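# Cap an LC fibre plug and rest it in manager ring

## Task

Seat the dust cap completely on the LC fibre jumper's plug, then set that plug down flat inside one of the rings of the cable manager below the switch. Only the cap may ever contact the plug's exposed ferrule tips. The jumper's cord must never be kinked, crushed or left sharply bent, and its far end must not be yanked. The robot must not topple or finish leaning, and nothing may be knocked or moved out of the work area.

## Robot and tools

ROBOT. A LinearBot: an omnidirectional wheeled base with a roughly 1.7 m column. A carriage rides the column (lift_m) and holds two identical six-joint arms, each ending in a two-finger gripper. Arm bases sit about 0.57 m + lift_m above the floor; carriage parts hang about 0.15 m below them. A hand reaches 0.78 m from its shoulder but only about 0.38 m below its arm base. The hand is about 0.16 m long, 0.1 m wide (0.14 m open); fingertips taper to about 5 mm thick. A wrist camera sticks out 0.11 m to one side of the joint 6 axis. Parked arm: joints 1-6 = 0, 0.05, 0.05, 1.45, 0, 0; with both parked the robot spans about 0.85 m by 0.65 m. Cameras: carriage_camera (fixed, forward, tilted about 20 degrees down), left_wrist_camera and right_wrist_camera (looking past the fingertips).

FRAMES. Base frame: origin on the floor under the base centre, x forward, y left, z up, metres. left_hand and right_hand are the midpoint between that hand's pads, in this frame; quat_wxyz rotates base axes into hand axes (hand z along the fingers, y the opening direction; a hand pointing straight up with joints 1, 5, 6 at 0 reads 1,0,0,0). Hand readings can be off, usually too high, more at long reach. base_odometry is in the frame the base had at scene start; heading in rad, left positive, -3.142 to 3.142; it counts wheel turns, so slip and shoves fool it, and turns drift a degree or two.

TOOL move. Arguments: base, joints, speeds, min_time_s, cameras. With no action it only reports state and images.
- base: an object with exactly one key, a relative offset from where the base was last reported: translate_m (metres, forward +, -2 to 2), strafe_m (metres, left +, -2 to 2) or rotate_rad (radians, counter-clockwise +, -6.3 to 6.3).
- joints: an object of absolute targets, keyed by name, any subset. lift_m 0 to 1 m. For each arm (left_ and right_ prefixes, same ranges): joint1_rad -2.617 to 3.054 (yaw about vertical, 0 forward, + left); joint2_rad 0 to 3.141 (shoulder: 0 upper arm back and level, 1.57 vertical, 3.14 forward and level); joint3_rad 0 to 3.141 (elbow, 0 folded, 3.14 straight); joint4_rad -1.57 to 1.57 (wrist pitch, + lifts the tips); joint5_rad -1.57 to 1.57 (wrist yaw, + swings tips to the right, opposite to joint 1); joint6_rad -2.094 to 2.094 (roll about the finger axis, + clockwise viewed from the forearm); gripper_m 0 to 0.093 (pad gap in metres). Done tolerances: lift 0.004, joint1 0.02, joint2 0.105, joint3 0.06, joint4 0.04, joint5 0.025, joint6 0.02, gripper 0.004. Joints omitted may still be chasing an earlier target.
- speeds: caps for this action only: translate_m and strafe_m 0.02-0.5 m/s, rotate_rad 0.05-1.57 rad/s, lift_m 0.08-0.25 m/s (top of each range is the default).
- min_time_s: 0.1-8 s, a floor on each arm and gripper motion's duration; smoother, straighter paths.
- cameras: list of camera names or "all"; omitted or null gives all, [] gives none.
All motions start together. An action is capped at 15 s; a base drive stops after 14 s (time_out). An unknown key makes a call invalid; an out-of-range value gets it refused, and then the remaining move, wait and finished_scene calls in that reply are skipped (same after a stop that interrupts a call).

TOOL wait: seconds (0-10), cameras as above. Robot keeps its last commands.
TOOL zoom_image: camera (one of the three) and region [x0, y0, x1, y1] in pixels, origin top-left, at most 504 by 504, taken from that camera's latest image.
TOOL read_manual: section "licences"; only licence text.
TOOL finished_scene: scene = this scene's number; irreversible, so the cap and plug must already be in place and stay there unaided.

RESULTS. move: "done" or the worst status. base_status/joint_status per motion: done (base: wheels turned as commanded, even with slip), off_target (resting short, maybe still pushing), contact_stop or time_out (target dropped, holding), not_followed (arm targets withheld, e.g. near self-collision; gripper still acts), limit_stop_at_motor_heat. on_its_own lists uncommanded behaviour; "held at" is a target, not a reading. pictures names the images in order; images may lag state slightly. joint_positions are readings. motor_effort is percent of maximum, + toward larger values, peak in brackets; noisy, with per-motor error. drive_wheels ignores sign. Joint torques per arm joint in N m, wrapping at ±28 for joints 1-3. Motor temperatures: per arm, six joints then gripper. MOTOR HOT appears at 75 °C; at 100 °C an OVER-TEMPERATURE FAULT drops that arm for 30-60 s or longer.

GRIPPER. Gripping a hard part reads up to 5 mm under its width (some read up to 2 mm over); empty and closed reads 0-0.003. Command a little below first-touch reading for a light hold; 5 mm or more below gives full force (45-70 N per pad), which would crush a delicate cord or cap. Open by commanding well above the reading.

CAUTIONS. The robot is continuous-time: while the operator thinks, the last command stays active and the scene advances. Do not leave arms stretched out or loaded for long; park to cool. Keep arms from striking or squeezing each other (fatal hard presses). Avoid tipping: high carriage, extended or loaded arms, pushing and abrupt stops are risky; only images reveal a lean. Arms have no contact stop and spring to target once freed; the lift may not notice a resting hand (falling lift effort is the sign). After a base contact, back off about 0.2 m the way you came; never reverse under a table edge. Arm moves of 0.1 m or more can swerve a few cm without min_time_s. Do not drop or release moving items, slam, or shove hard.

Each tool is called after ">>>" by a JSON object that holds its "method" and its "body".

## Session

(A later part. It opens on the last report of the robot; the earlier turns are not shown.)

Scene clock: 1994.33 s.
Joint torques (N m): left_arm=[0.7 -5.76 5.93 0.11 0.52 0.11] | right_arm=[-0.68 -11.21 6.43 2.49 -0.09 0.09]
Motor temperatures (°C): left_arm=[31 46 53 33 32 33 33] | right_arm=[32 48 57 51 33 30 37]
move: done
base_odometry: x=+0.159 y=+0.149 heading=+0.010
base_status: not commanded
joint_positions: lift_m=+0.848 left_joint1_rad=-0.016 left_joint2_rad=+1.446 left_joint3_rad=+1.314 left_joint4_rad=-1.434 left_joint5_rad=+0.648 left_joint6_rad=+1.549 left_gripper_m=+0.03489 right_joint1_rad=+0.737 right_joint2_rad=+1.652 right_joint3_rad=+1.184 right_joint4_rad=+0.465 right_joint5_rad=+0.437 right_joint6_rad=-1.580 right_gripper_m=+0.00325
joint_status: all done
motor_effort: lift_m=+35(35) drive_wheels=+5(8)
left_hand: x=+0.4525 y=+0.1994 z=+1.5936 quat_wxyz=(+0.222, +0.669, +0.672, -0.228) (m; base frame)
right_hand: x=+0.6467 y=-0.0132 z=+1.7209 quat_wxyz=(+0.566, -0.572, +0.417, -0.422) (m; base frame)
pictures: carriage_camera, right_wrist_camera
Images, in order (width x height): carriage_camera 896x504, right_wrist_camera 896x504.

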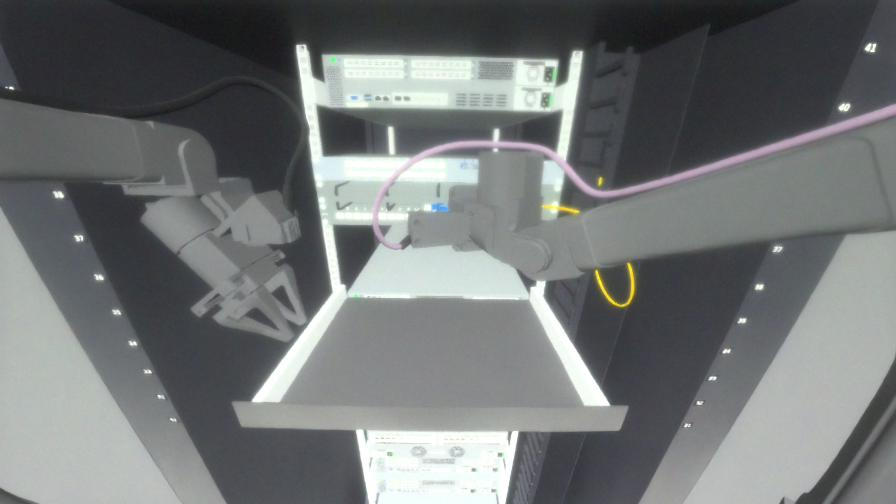

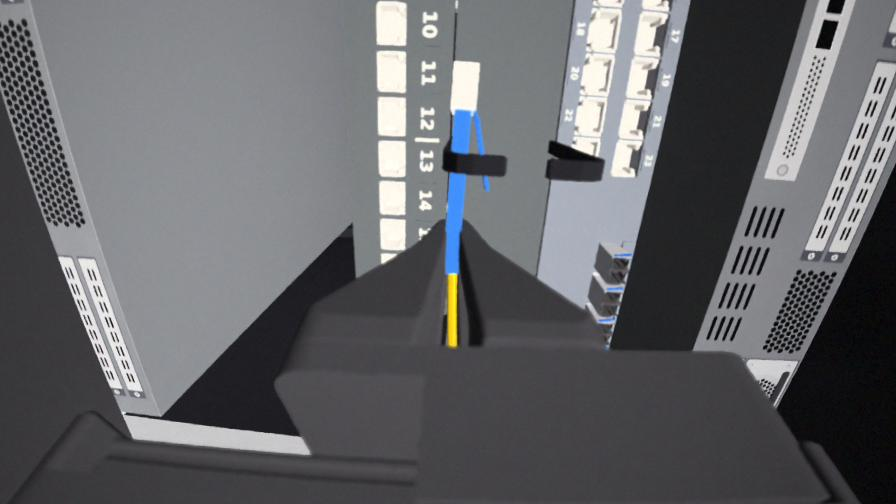

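>>> {"method": "move", "body": {"joints": {"right_joint1_rad":0.720,"right_joint2_rad":1.609,"right_joint3_rad":1.150,"right_joint4_rad":0.455,"right_joint5_rad":0.417}, "min_time_s": 1.5, "cameras": ["right_wrist_camera","carriage_camera"]}}

>>> {"method": "zoom_image", "body": {"camera": "right_wrist_camera", "region": [370, 40, 530, 260]}}

>>> {"method": "zoom_image", "body": {"camera": "carriage_camera", "region": [360, 150, 600, 280]}}

Scene clock: 2005.73 s.
Joint torques (N m): left_arm=[0.7 -5.78 5.93 0.11 0.52 0.11] | right_arm=[-0.65 -11.21 6.57 2.49 -0.11 0.09]
Motor temperatures (°C): left_arm=[30 46 53 33 32 33 33] | right_arm=[32 50 55 51 33 30 37]
move: done
base_odometry: x=+0.159 y=+0.149 heading=+0.010
base_status: not commanded
joint_positions: lift_m=+0.848 left_joint1_rad=-0.016 left_joint2_rad=+1.446 left_joint3_rad=+1.314 left_joint4_rad=-1.434 left_joint5_rad=+0.648 left_joint6_rad=+1.549 left_gripper_m=+0.03489 right_joint1_rad=+0.726 right_joint2_rad=+1.634 right_joint3_rad=+1.166 right_joint4_rad=+0.465 right_joint5_rad=+0.426 right_joint6_rad=-1.579 right_gripper_m=+0.00325
joint_status: all done
motor_effort: lift_m=+35(35) drive_wheels=+3(8)
left_hand: x=+0.4525 y=+0.1994 z=+1.5936 quat_wxyz=(+0.222, +0.669, +0.672, -0.228) (m; base frame)
right_hand: x=+0.6459 y=-0.0195 z=+1.7214 quat_wxyz=(+0.566, -0.572, +0.417, -0.422) (m; base frame)
pictures: carriage_camera, right_wrist_camera
Images, in order (width x height): carriage_camera 896x504, right_wrist_camera 896x504.

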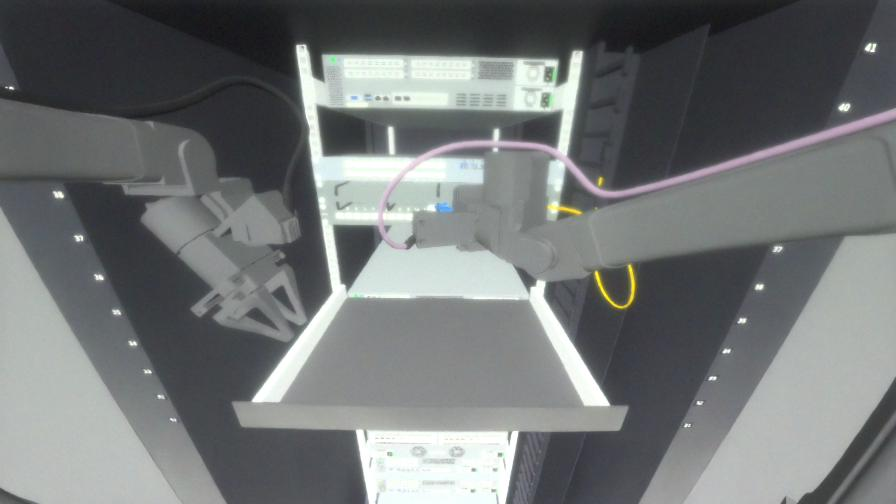

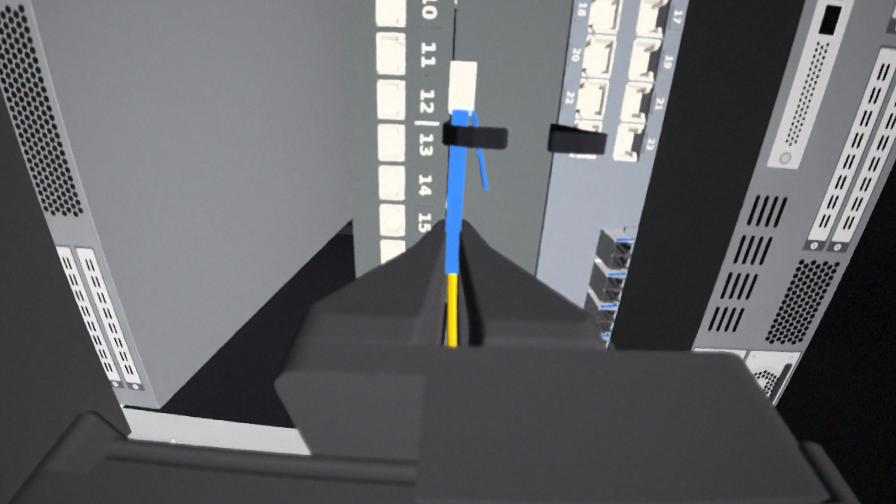

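Scaled by 2.291 from the camera's 896x504 image, which has a finer 1280x720 frame.

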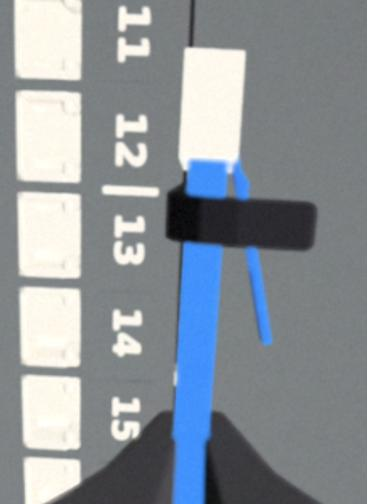

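Scaled by 2.100 from the camera's 896x504 image, which has a finer 1280x720 frame.

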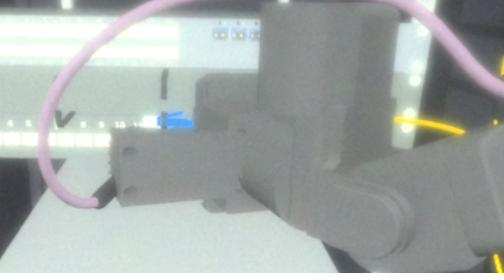

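>>> {"method": "move", "body": {"joints": {"lift_m":0.8466}, "speeds": {"lift_m":0.08}, "cameras": ["right_wrist_camera"]}}

>>> {"method": "move", "body": {"joints": {"right_gripper_m":0.012}, "min_time_s": 3, "cameras": ["right_wrist_camera"]}}

>>> {"method": "zoom_image", "body": {"camera": "right_wrist_camera", "region": [370, 40, 530, 260]}}

Scene clock: 2013.93 s.
Joint torques (N m): left_arm=[0.72 -5.68 5.93 0.12 0.51 0.11] | right_arm=[-0.73 -10.97 6.61 2.48 -0.1 0.09]
Motor temperatures (°C): left_arm=[30 46 53 33 32 33 33] | right_arm=[32 50 54 51 33 30 37]
move: done
base_odometry: x=+0.159 y=+0.149 heading=+0.010
base_status: not commanded
joint_positions: lift_m=+0.847 left_joint1_rad=-0.016 left_joint2_rad=+1.446 left_joint3_rad=+1.314 left_joint4_rad=-1.435 left_joint5_rad=+0.648 left_joint6_rad=+1.549 left_gripper_m=+0.03489 right_joint1_rad=+0.726 right_joint2_rad=+1.632 right_joint3_rad=+1.165 right_joint4_rad=+0.465 right_joint5_rad=+0.426 right_joint6_rad=-1.579 right_gripper_m=+0.00325
joint_status: all done
motor_effort: lift_m=+33(34) drive_wheels=+3(6)
left_hand: x=+0.4523 y=+0.1994 z=+1.5925 quat_wxyz=(+0.222, +0.669, +0.672, -0.228) (m; base frame)
right_hand: x=+0.6456 y=-0.0198 z=+1.7209 quat_wxyz=(+0.567, -0.571, +0.417, -0.422) (m; base frame)
pictures: right_wrist_camera
Images, in order (width x height): right_wrist_camera 896x504.

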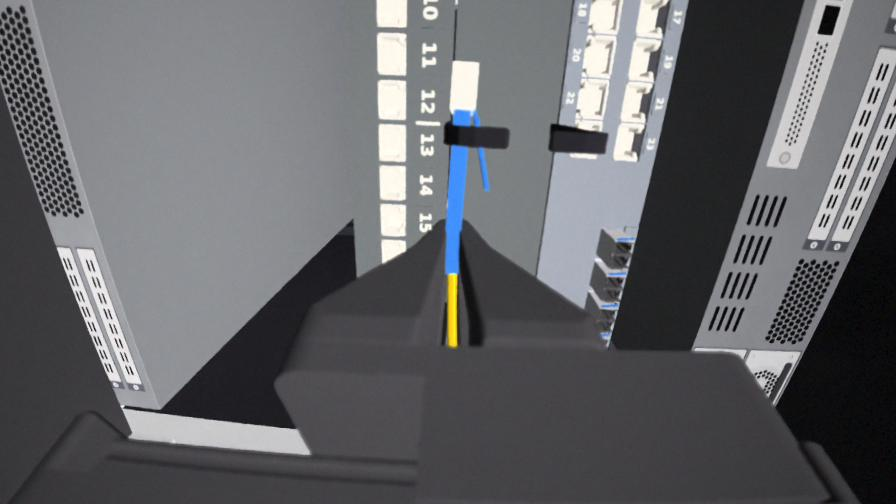

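Scene clock: 2017.23 s.
Joint torques (N m): left_arm=[0.7 -5.71 5.89 0.12 0.51 0.11] | right_arm=[-0.65 -11 6.63 2.49 -0.08 0.09]
Motor temperatures (°C): left_arm=[30 46 53 32 32 33 33] | right_arm=[32 50 53 51 33 30 36]
move: done
base_odometry: x=+0.159 y=+0.149 heading=+0.010
base_status: not commanded
joint_positions: lift_m=+0.847 left_joint1_rad=-0.016 left_joint2_rad=+1.446 left_joint3_rad=+1.314 left_joint4_rad=-1.435 left_joint5_rad=+0.648 left_joint6_rad=+1.549 left_gripper_m=+0.03489 right_joint1_rad=+0.726 right_joint2_rad=+1.632 right_joint3_rad=+1.165 right_joint4_rad=+0.465 right_joint5_rad=+0.425 right_joint6_rad=-1.579 right_gripper_m=+0.01189
joint_status: all done
motor_effort: lift_m=+33(33) drive_wheels=+3(7)
left_hand: x=+0.4523 y=+0.1994 z=+1.5925 quat_wxyz=(+0.222, +0.669, +0.672, -0.228) (m; base frame)
right_hand: x=+0.6456 y=-0.0198 z=+1.7209 quat_wxyz=(+0.567, -0.571, +0.417, -0.422) (m; base frame)
pictures: right_wrist_camera
Images, in order (width x height): right_wrist_camera 896x504.

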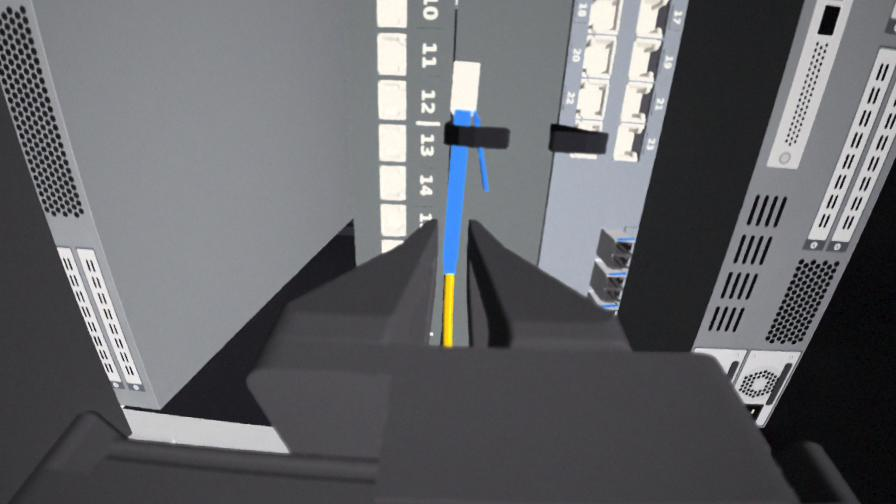

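Scaled by 2.291 from the camera's 896x504 image, which has a finer 1280x720 frame.

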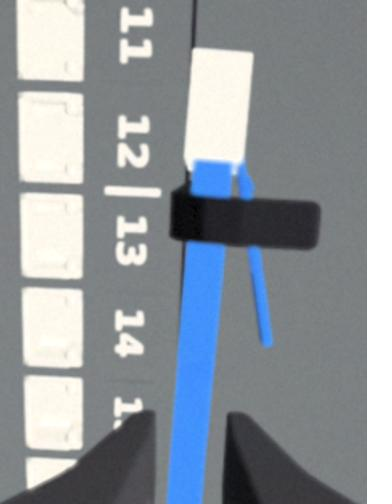

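>>> {"method": "move", "body": {"joints": {"right_gripper_m":0.028}, "min_time_s": 2, "cameras": ["right_wrist_camera"]}}

>>> {"method": "move", "body": {"joints": {"right_joint1_rad":0.797,"right_joint2_rad":1.438,"right_joint3_rad":0.984,"right_joint4_rad":0.451,"right_joint5_rad":0.500}, "min_time_s": 3, "cameras": ["right_wrist_camera","carriage_camera"]}}

>>> {"method": "zoom_image", "body": {"camera": "carriage_camera", "region": [360, 150, 600, 280]}}

Scene clock: 2034.00 s.
Joint torques (N m): left_arm=[0.7 -5.72 5.91 0.12 0.52 0.11] | right_arm=[-0.64 -11.02 6.65 2.49 -0.09 0.09]
Motor temperatures (°C): left_arm=[30 46 53 32 32 33 33] | right_arm=[32 50 52 51 33 30 35]
move: done
base_odometry: x=+0.159 y=+0.149 heading=+0.010
base_status: not commanded
joint_positions: lift_m=+0.847 left_joint1_rad=-0.016 left_joint2_rad=+1.446 left_joint3_rad=+1.314 left_joint4_rad=-1.435 left_joint5_rad=+0.648 left_joint6_rad=+1.549 left_gripper_m=+0.03489 right_joint1_rad=+0.726 right_joint2_rad=+1.632 right_joint3_rad=+1.165 right_joint4_rad=+0.465 right_joint5_rad=+0.425 right_joint6_rad=-1.579 right_gripper_m=+0.02786
joint_status: all done
motor_effort: lift_m=+33(33) drive_wheels=+2(8)
left_hand: x=+0.4523 y=+0.1994 z=+1.5925 quat_wxyz=(+0.222, +0.669, +0.672, -0.228) (m; base frame)
right_hand: x=+0.6456 y=-0.0198 z=+1.7209 quat_wxyz=(+0.567, -0.571, +0.417, -0.422) (m; base frame)
pictures: right_wrist_camera
Images, in order (width x height): right_wrist_camera 896x504.

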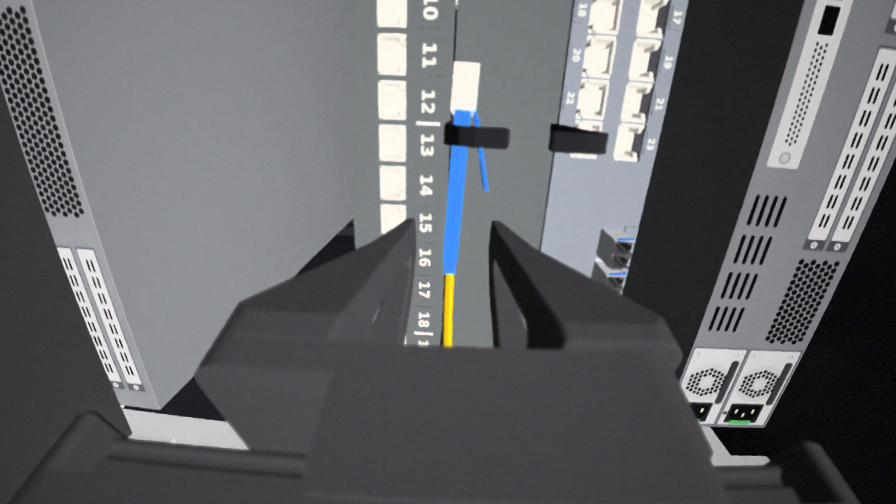

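Scene clock: 2037.30 s.
Joint torques (N m): left_arm=[0.65 -5.71 5.93 0.12 0.51 0.11] | right_arm=[0.58 -9.05 6.53 2.42 0.1 0.09]
Motor temperatures (°C): left_arm=[30 46 53 32 32 33 33] | right_arm=[32 50 51 51 33 30 35]
move: done
base_odometry: x=+0.159 y=+0.149 heading=+0.010
base_status: not commanded
joint_positions: lift_m=+0.847 left_joint1_rad=-0.016 left_joint2_rad=+1.446 left_joint3_rad=+1.314 left_joint4_rad=-1.435 left_joint5_rad=+0.648 left_joint6_rad=+1.549 left_gripper_m=+0.03489 right_joint1_rad=+0.791 right_joint2_rad=+1.458 right_joint3_rad=+1.000 right_joint4_rad=+0.465 right_joint5_rad=+0.490 right_joint6_rad=-1.579 right_gripper_m=+0.02786
joint_status: all done
motor_effort: lift_m=+33(33) drive_wheels=+4(7)
left_hand: x=+0.4523 y=+0.1994 z=+1.5925 quat_wxyz=(+0.222, +0.669, +0.672, -0.228) (m; base frame)
right_hand: x=+0.5979 y=-0.0353 z=+1.7235 quat_wxyz=(+0.570, -0.569, +0.417, -0.422) (m; base frame)
pictures: carriage_camera, right_wrist_camera
Images, in order (width x height): carriage_camera 896x504, right_wrist_camera 896x504.

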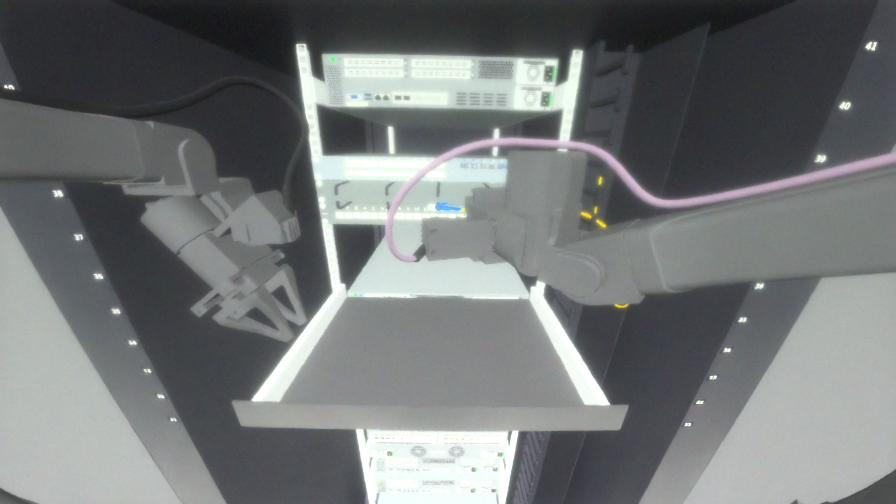

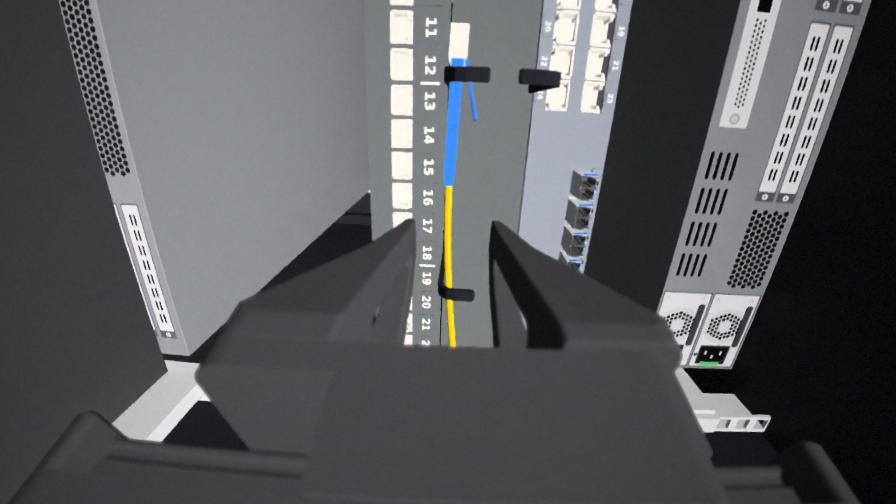

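Scaled by 2.100 from the camera's 896x504 image, which has a finer 1280x720 frame.

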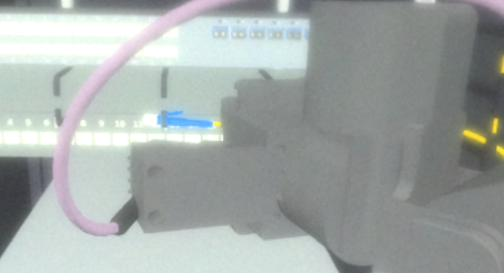

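>>> {"method": "move", "body": {"joints": {"right_joint2_rad":0.95,"right_joint3_rad":0.62,"right_joint4_rad":0.33}, "min_time_s": 2.5, "cameras": ["right_wrist_camera","carriage_camera"]}}

>>> {"method": "zoom_image", "body": {"camera": "carriage_camera", "region": [400, 170, 540, 250]}}

Scene clock: 2049.17 s.
Joint torques (N m): left_arm=[0.72 -5.75 5.93 0.12 0.51 0.12] | right_arm=[0.57 -3.59 6.67 2.37 0.09 0.09]
Motor temperatures (°C): left_arm=[30 46 53 32 31 33 33] | right_arm=[32 49 52 51 33 30 35]
move: done
base_odometry: x=+0.159 y=+0.149 heading=+0.010
base_status: not commanded
joint_positions: lift_m=+0.847 left_joint1_rad=-0.016 left_joint2_rad=+1.446 left_joint3_rad=+1.314 left_joint4_rad=-1.435 left_joint5_rad=+0.648 left_joint6_rad=+1.549 left_gripper_m=+0.03489 right_joint1_rad=+0.791 right_joint2_rad=+0.961 right_joint3_rad=+0.636 right_joint4_rad=+0.348 right_joint5_rad=+0.492 right_joint6_rad=-1.579 right_gripper_m=+0.02786
joint_status: all done
motor_effort: lift_m=+33(33) drive_wheels=+3(8)
left_hand: x=+0.4523 y=+0.1994 z=+1.5925 quat_wxyz=(+0.222, +0.669, +0.672, -0.228) (m; base frame)
right_hand: x=+0.5159 y=-0.1182 z=+1.7146 quat_wxyz=(+0.575, -0.563, +0.416, -0.423) (m; base frame)
pictures: carriage_camera, right_wrist_camera
Images, in order (width x height): carriage_camera 896x504, right_wrist_camera 896x504.

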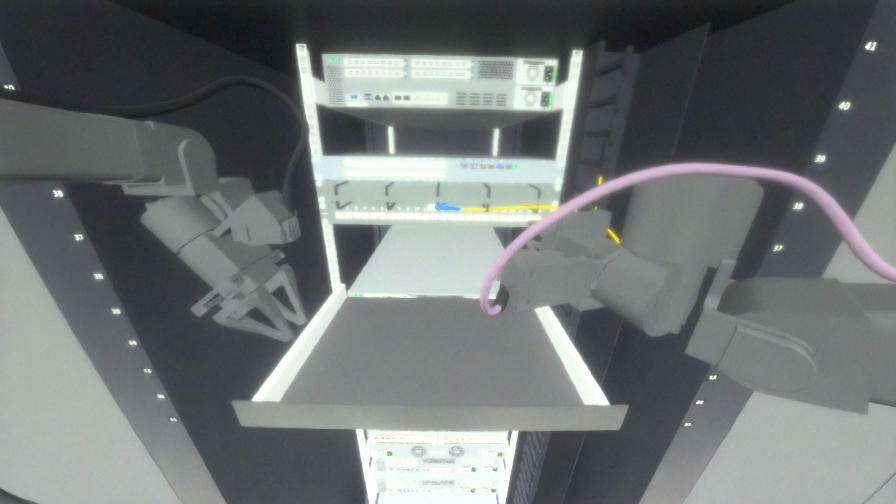

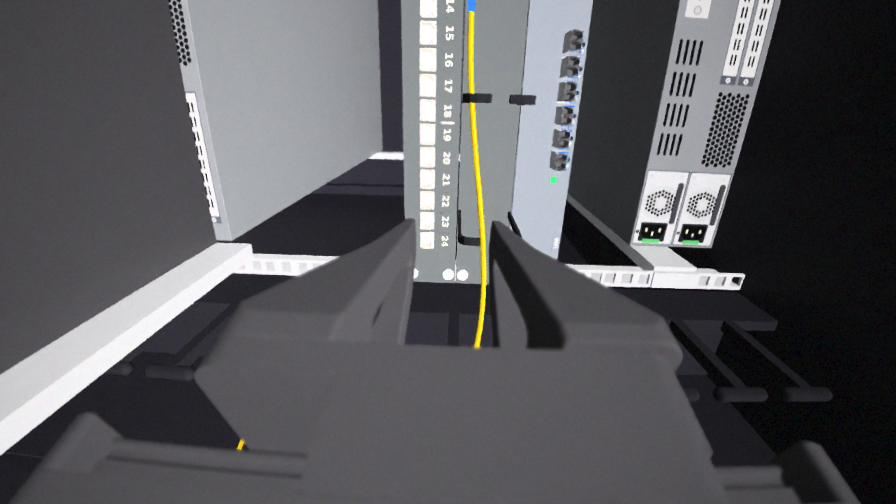

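Scaled by 3.600 from the camera's 896x504 image, which has a finer 1280x720 frame.

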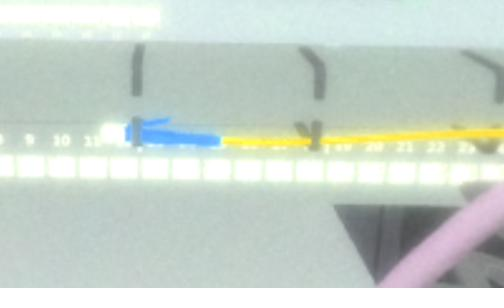

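>>> {"method": "move", "body": {"joints": {"right_joint2_rad":0.3,"right_joint3_rad":0.25,"right_joint4_rad":0.8,"left_joint2_rad":0.6,"left_joint3_rad":0.6}, "min_time_s": 2.5, "cameras": ["carriage_camera"]}}

>>> {"method": "move", "body": {"joints": {"right_joint1_rad":0,"right_joint2_rad":0.05,"right_joint3_rad":0.05,"right_joint4_rad":1.45,"right_joint5_rad":0,"right_joint6_rad":0,"left_joint1_rad":0,"left_joint2_rad":0.05,"left_joint3_rad":0.05,"left_joint4_rad":1.45,"left_joint5_rad":0,"left_joint6_rad":0}, "min_time_s": 3, "cameras": ["carriage_camera"]}}

>>> {"method": "zoom_image", "body": {"camera": "carriage_camera", "region": [400, 170, 640, 300]}}

Scene clock: 2060.27 s.
Joint torques (N m): left_arm=[0.05 1.51 6.95 0.48 0.43 0.01] | right_arm=[0.55 1.26 5.9 1.67 -0.09 0.06]
Motor temperatures (°C): left_arm=[30 46 52 32 31 33 33] | right_arm=[32 48 52 51 32 30 35]
move: not_followed
base_odometry: x=+0.159 y=+0.149 heading=+0.010
base_status: not commanded
joint_positions: lift_m=+0.847 left_joint1_rad=-0.016 left_joint2_rad=+0.625 left_joint3_rad=+0.631 left_joint4_rad=-1.439 left_joint5_rad=+0.649 left_joint6_rad=+1.549 left_gripper_m=+0.03489 right_joint1_rad=+0.791 right_joint2_rad=+0.308 right_joint3_rad=+0.265 right_joint4_rad=+0.796 right_joint5_rad=+0.492 right_joint6_rad=-1.579 right_gripper_m=+0.02786
joint_status: left_joint2_rad not_followed (moved -0.821 of -0.846); left_joint3_rad not_followed (moved -0.683 of -0.714); the others done
motor_effort: lift_m=+33(33) drive_wheels=+3(8)
left_hand: x=+0.2931 y=+0.2019 z=+1.5213 quat_wxyz=(+0.267, +0.682, +0.655, -0.184) (m; base frame)
right_hand: x=+0.3999 y=-0.2357 z=+1.7977 quat_wxyz=(+0.784, -0.274, +0.352, -0.431) (m; base frame)
pictures: carriage_camera
joint command not followed: on one or more control steps a check withheld the commanded joint targets of the left arm, and it was not sent them on those steps. On the call's last step the targets were still withheld.
cause: the commanded joint targets, or the way to them, would bring two parts of the arm too close to each other (its upper arm (the part past joint 2) and its gripper housing, with the joints from left_joint3_rad to left_joint6_rad between them).
Images, in order (width x height): carriage_camera 896x504.

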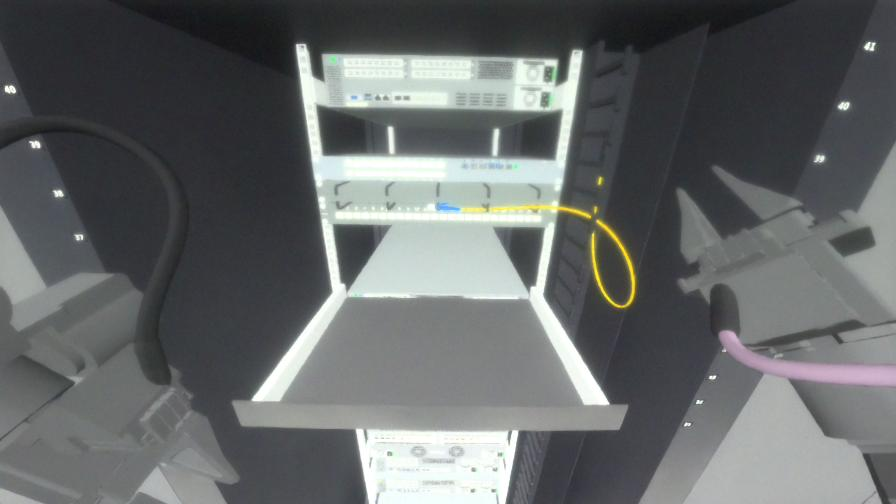

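Scene clock: 2063.63 s.
Joint torques (N m): left_arm=[6 2.45 1.43 7.7 -6.05 0.16] | right_arm=[-0.69 2.88 4.6 -0.11 -0.13 0]
Motor temperatures (°C): left_arm=[31 46 52 41 36 33 33] | right_arm=[32 47 51 51 32 30 35]
move: off_target
base_odometry: x=+0.158 y=+0.149 heading=+0.010
base_status: not commanded
joint_positions: lift_m=+0.847 left_joint1_rad=-0.073 left_joint2_rad=+0.045 left_joint3_rad=+0.123 left_joint4_rad=-0.620 left_joint5_rad=+0.686 left_joint6_rad=-0.011 left_gripper_m=+0.03477 right_joint1_rad=+0.006 right_joint2_rad=+0.061 right_joint3_rad=+0.063 right_joint4_rad=+1.440 right_joint5_rad=+0.010 right_joint6_rad=-0.011 right_gripper_m=+0.02786
joint_status: left_joint1_rad off_target (ended at -0.073, target +0.000); left_joint3_rad off_target (ended at +0.124, target +0.050); left_joint4_rad off_target (ended at -0.620, target +1.450); left_joint5_rad off_target (ended at +0.685, target +0.000); the others done
motor_effort: lift_m=+33(33) drive_wheels=-6(14)
left_hand: x=+0.3800 y=+0.1857 z=+1.4984 quat_wxyz=(+0.451, +0.191, +0.814, -0.312) (m; base frame)
right_hand: x=+0.2480 y=-0.3084 z=+1.8347 quat_wxyz=(+0.998, +0.004, +0.064, -0.003) (m; base frame)
pictures: carriage_camera
led back after a hold (left arm): the arm was led back toward your command in small steps, so it may still be short of it.
joint command not followed: on one or more control steps a check withheld the commanded joint targets of the left arm, and it was not sent them on those steps.
cause: the commanded joint targets, or the way to them, would bring two parts of the arm too close to each other (its upper arm (the part past joint 2) and its gripper housing, with the joints from left_joint3_rad to left_joint6_rad between them).
Images, in order (width x height): carriage_camera 896x504.

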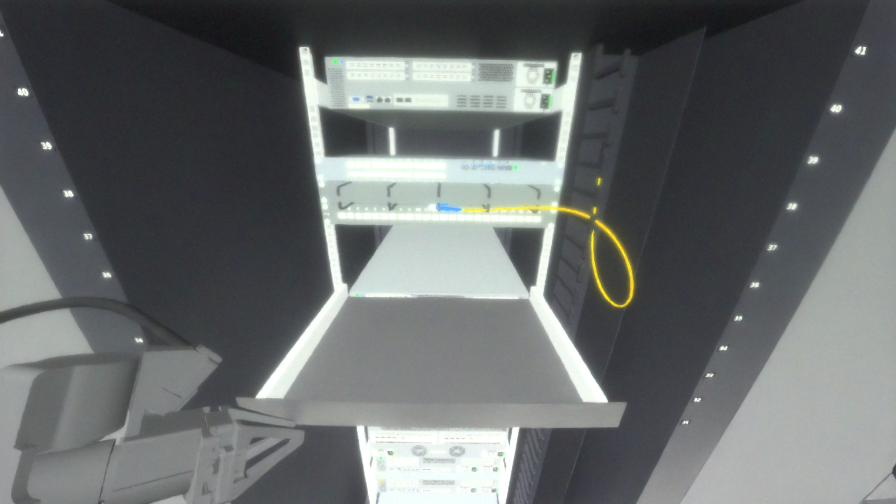

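Scaled by 2.100 from the camera's 896x504 image, which has a finer 1280x720 frame.

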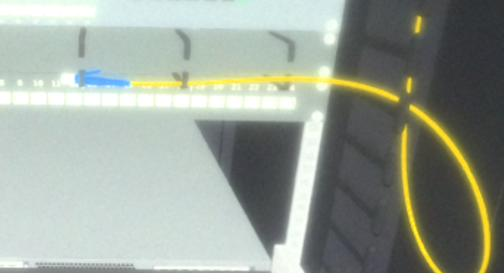

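>>> {"method": "move", "body": {"joints": {"left_joint1_rad":-0.073,"left_joint2_rad":0.15,"left_joint3_rad":0.25,"left_joint4_rad":-0.62,"left_joint5_rad":0.68,"left_joint6_rad":0}, "min_time_s": 1, "cameras": ["left_wrist_camera","carriage_camera"]}}

Scene clock: 2070.60 s.
Joint torques (N m): left_arm=[0.87 2.61 12.03 2.46 -0.24 0.2] | right_arm=[-0.64 2.88 4.71 -0.14 -0.1 0]
Motor temperatures (°C): left_arm=[31 45 52 60 52 33 33] | right_arm=[32 47 51 49 32 30 35]
move: off_target
base_odometry: x=+0.159 y=+0.149 heading=+0.010
base_status: not commanded
joint_positions: lift_m=+0.847 left_joint1_rad=-0.083 left_joint2_rad=+0.142 left_joint3_rad=+0.202 left_joint4_rad=-0.681 left_joint5_rad=+0.736 left_joint6_rad=-0.017 left_gripper_m=+0.03487 right_joint1_rad=+0.006 right_joint2_rad=+0.061 right_joint3_rad=+0.062 right_joint4_rad=+1.443 right_joint5_rad=+0.008 right_joint6_rad=-0.010 right_gripper_m=+0.02786
joint_status: left_joint4_rad off_target (ended at -0.681, target -0.620); left_joint5_rad off_target (ended at +0.736, target +0.680); the others done
motor_effort: lift_m=+33(33) drive_wheels=-2(13)
left_hand: x=+0.3686 y=+0.1785 z=+1.5091 quat_wxyz=(+0.410, +0.192, +0.824, -0.341) (m; base frame)
right_hand: x=+0.2476 y=-0.3081 z=+1.8346 quat_wxyz=(+0.998, +0.003, +0.063, -0.002) (m; base frame)
pictures: carriage_camera, left_wrist_camera
Images, in order (width x height): carriage_camera 896x504, left_wrist_camera 896x504.

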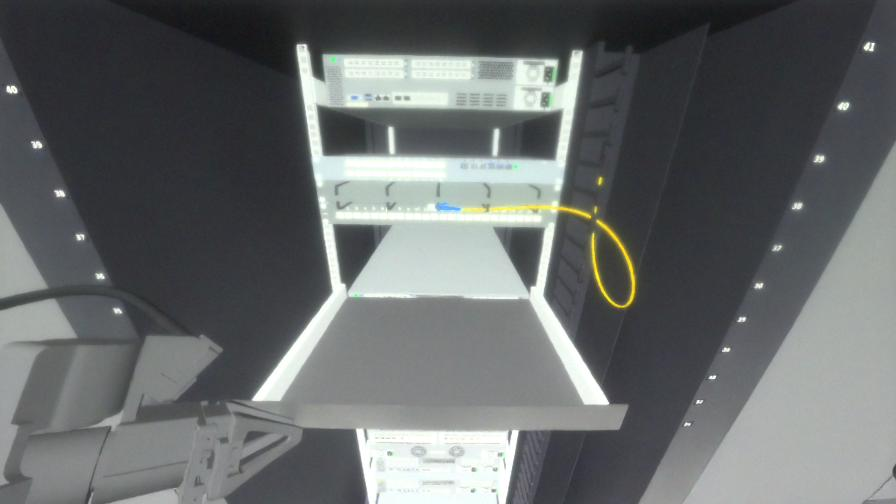

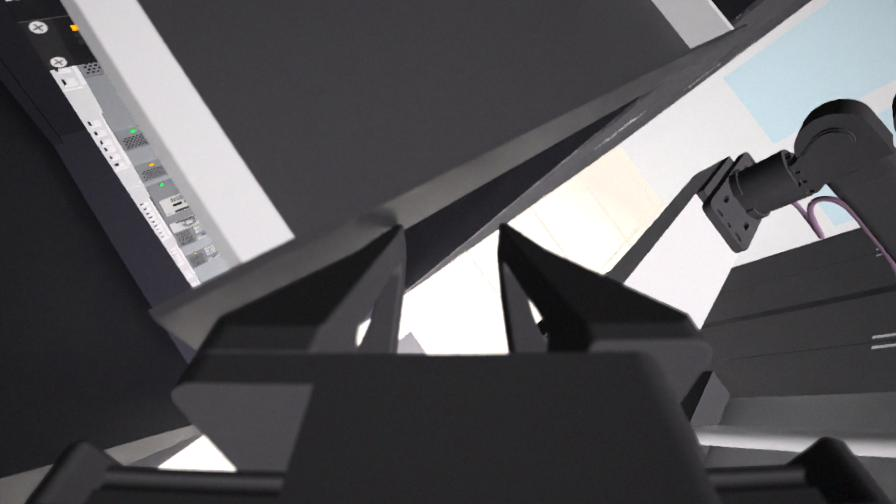

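>>> {"method": "move", "body": {"joints": {"lift_m":0.95}, "speeds": {"lift_m":0.08}, "cameras": ["left_wrist_camera","carriage_camera"]}}

Scene clock: 2076.83 s.
Joint torques (N m): left_arm=[0.59 2.61 10.71 1.98 0.12 0.14] | right_arm=[-0.65 3.11 5 -0.14 -0.09 -0.01]
Motor temperatures (°C): left_arm=[31 45 53 55 47 33 33] | right_arm=[32 46 50 48 32 30 35]
move: done
base_odometry: x=+0.159 y=+0.149 heading=+0.010
base_status: not commanded
joint_positions: lift_m=+0.950 left_joint1_rad=-0.080 left_joint2_rad=+0.142 left_joint3_rad=+0.218 left_joint4_rad=-0.630 left_joint5_rad=+0.692 left_joint6_rad=-0.011 left_gripper_m=+0.03489 right_joint1_rad=+0.006 right_joint2_rad=+0.057 right_joint3_rad=+0.059 right_joint4_rad=+1.444 right_joint5_rad=+0.008 right_joint6_rad=-0.009 right_gripper_m=+0.02786
joint_status: all done
on_its_own: left_joint4_rad moved +0.051 to your old target -0.620; left_joint5_rad moved -0.043 to your old target +0.680
motor_effort: lift_m=+36(43) drive_wheels=-2(6)
left_hand: x=+0.3798 y=+0.1837 z=+1.6248 quat_wxyz=(+0.444, +0.193, +0.815, -0.317) (m; base frame)
right_hand: x=+0.2474 y=-0.3081 z=+1.9369 quat_wxyz=(+0.998, +0.003, +0.063, -0.002) (m; base frame)
pictures: carriage_camera, left_wrist_camera
Images, in order (width x height): carriage_camera 896x504, left_wrist_camera 896x504.

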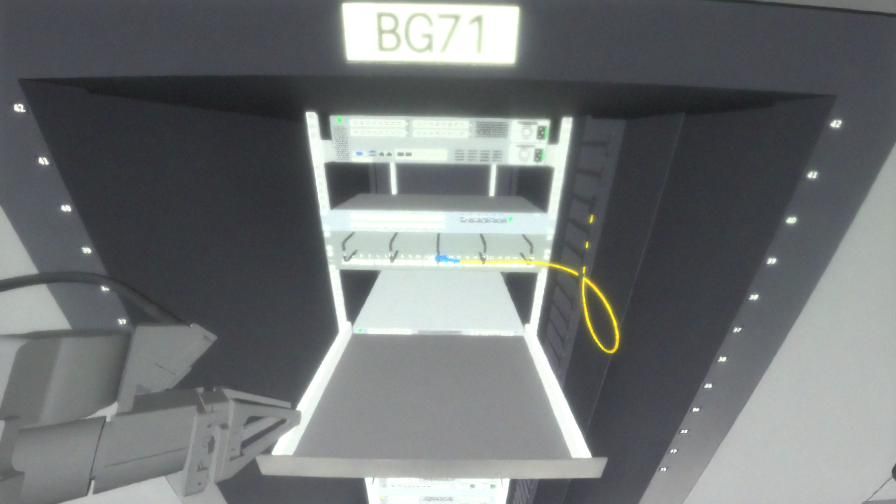

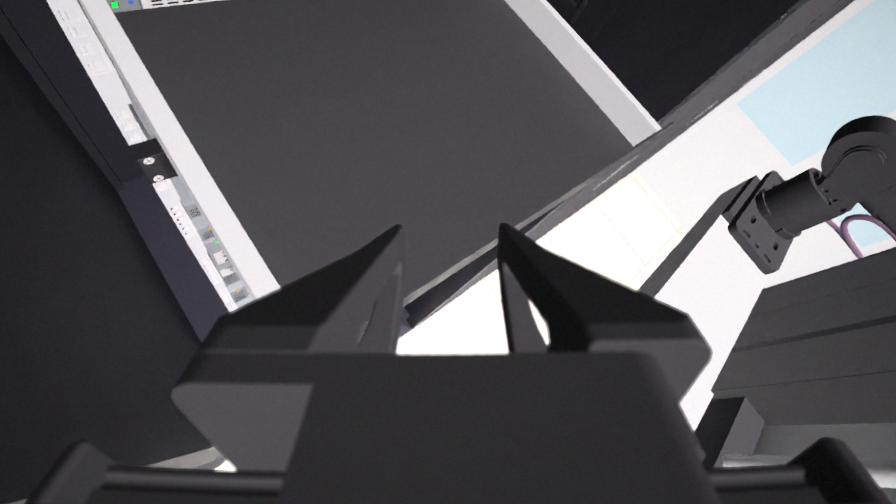

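Free. Raise wrist, then park.

>>> {"method": "move", "body": {"joints": {"left_joint1_rad":0.0,"left_joint4_rad":0.6,"left_joint5_rad":0.3}, "min_time_s": 2, "cameras": []}}

>>> {"method": "move", "body": {"joints": {"left_joint1_rad":0.0,"left_joint2_rad":0.05,"left_joint3_rad":0.05,"left_joint4_rad":1.45,"left_joint5_rad":0,"left_joint6_rad":0}, "min_time_s": 2, "cameras": ["carriage_camera"]}}

>>> {"method": "zoom_image", "body": {"camera": "carriage_camera", "region": [410, 230, 510, 290]}}

Scene clock: 2084.90 s.
Joint torques (N m): left_arm=[0.69 2.95 10.28 1.53 -0.17 0.1] | right_arm=[-0.65 3.15 5 -0.15 -0.1 -0.01]
Motor temperatures (°C): left_arm=[31 44 54 50 42 33 33] | right_arm=[32 45 50 47 32 30 35]
move: done
base_odometry: x=+0.159 y=+0.149 heading=+0.010
base_status: not commanded
joint_positions: lift_m=+0.950 left_joint1_rad=-0.008 left_joint2_rad=+0.142 left_joint3_rad=+0.218 left_joint4_rad=+0.584 left_joint5_rad=+0.313 left_joint6_rad=-0.011 left_gripper_m=+0.03489 right_joint1_rad=+0.006 right_joint2_rad=+0.057 right_joint3_rad=+0.059 right_joint4_rad=+1.444 right_joint5_rad=+0.008 right_joint6_rad=-0.009 right_gripper_m=+0.02786
joint_status: all done
motor_effort: lift_m=+36(36) drive_wheels=-1(5)
left_hand: x=+0.4010 y=+0.2524 z=+1.8788 quat_wxyz=(+0.886, +0.139, +0.435, -0.077) (m; base frame)
right_hand: x=+0.2474 y=-0.3081 z=+1.9369 quat_wxyz=(+0.998, +0.003, +0.063, -0.002) (m; base frame)
pictures: none
No camera images: "cameras" was empty.

Scene clock: 2087.27 s.
Joint torques (N m): left_arm=[0.73 2.77 4.96 -0.16 -0.05 0.11] | right_arm=[-0.65 3.15 4.98 -0.15 -0.1 -0.01]
Motor temperatures (°C): left_arm=[31 44 54 48 41 33 33] | right_arm=[32 45 50 46 32 30 35]
move: done
base_odometry: x=+0.159 y=+0.149 heading=+0.010
base_status: not commanded
joint_positions: lift_m=+0.950 left_joint1_rad=-0.008 left_joint2_rad=+0.059 left_joint3_rad=+0.065 left_joint4_rad=+1.438 left_joint5_rad=+0.014 left_joint6_rad=-0.010 left_gripper_m=+0.03490 right_joint1_rad=+0.006 right_joint2_rad=+0.057 right_joint3_rad=+0.059 right_joint4_rad=+1.444 right_joint5_rad=+0.008 right_joint6_rad=-0.009 right_gripper_m=+0.02786
joint_status: all done
motor_effort: lift_m=+36(36) drive_wheels=-1(5)
left_hand: x=+0.2477 y=+0.3043 z=+1.9383 quat_wxyz=(+0.998, +0.007, +0.064, -0.010) (m; base frame)
right_hand: x=+0.2474 y=-0.3080 z=+1.9369 quat_wxyz=(+0.998, +0.003, +0.063, -0.002) (m; base frame)
pictures: carriage_camera
Images, in order (width x height): carriage_camera 896x504.

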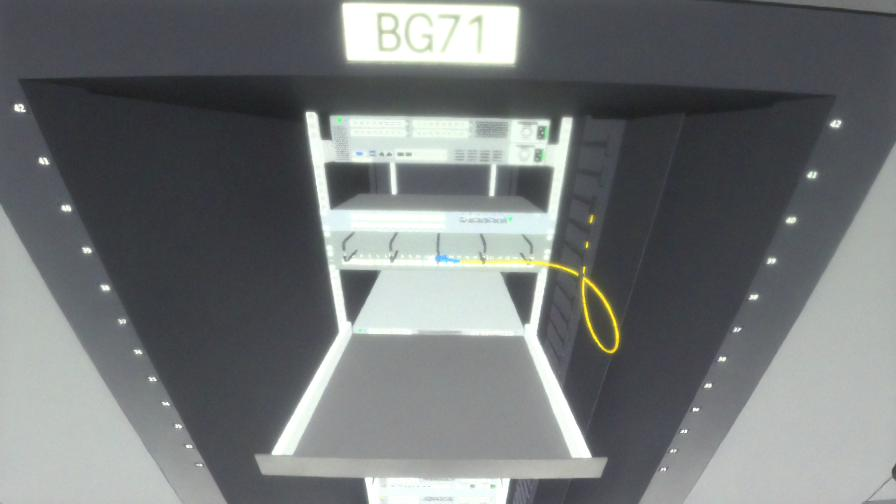

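Scaled by 5.040 from the camera's 896x504 image, which has a finer 1280x720 frame.

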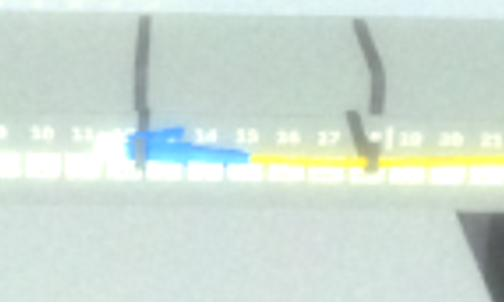

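>>> {"method": "finished_scene", "body": {"scene": 1}}

The scene is finished: the task was done.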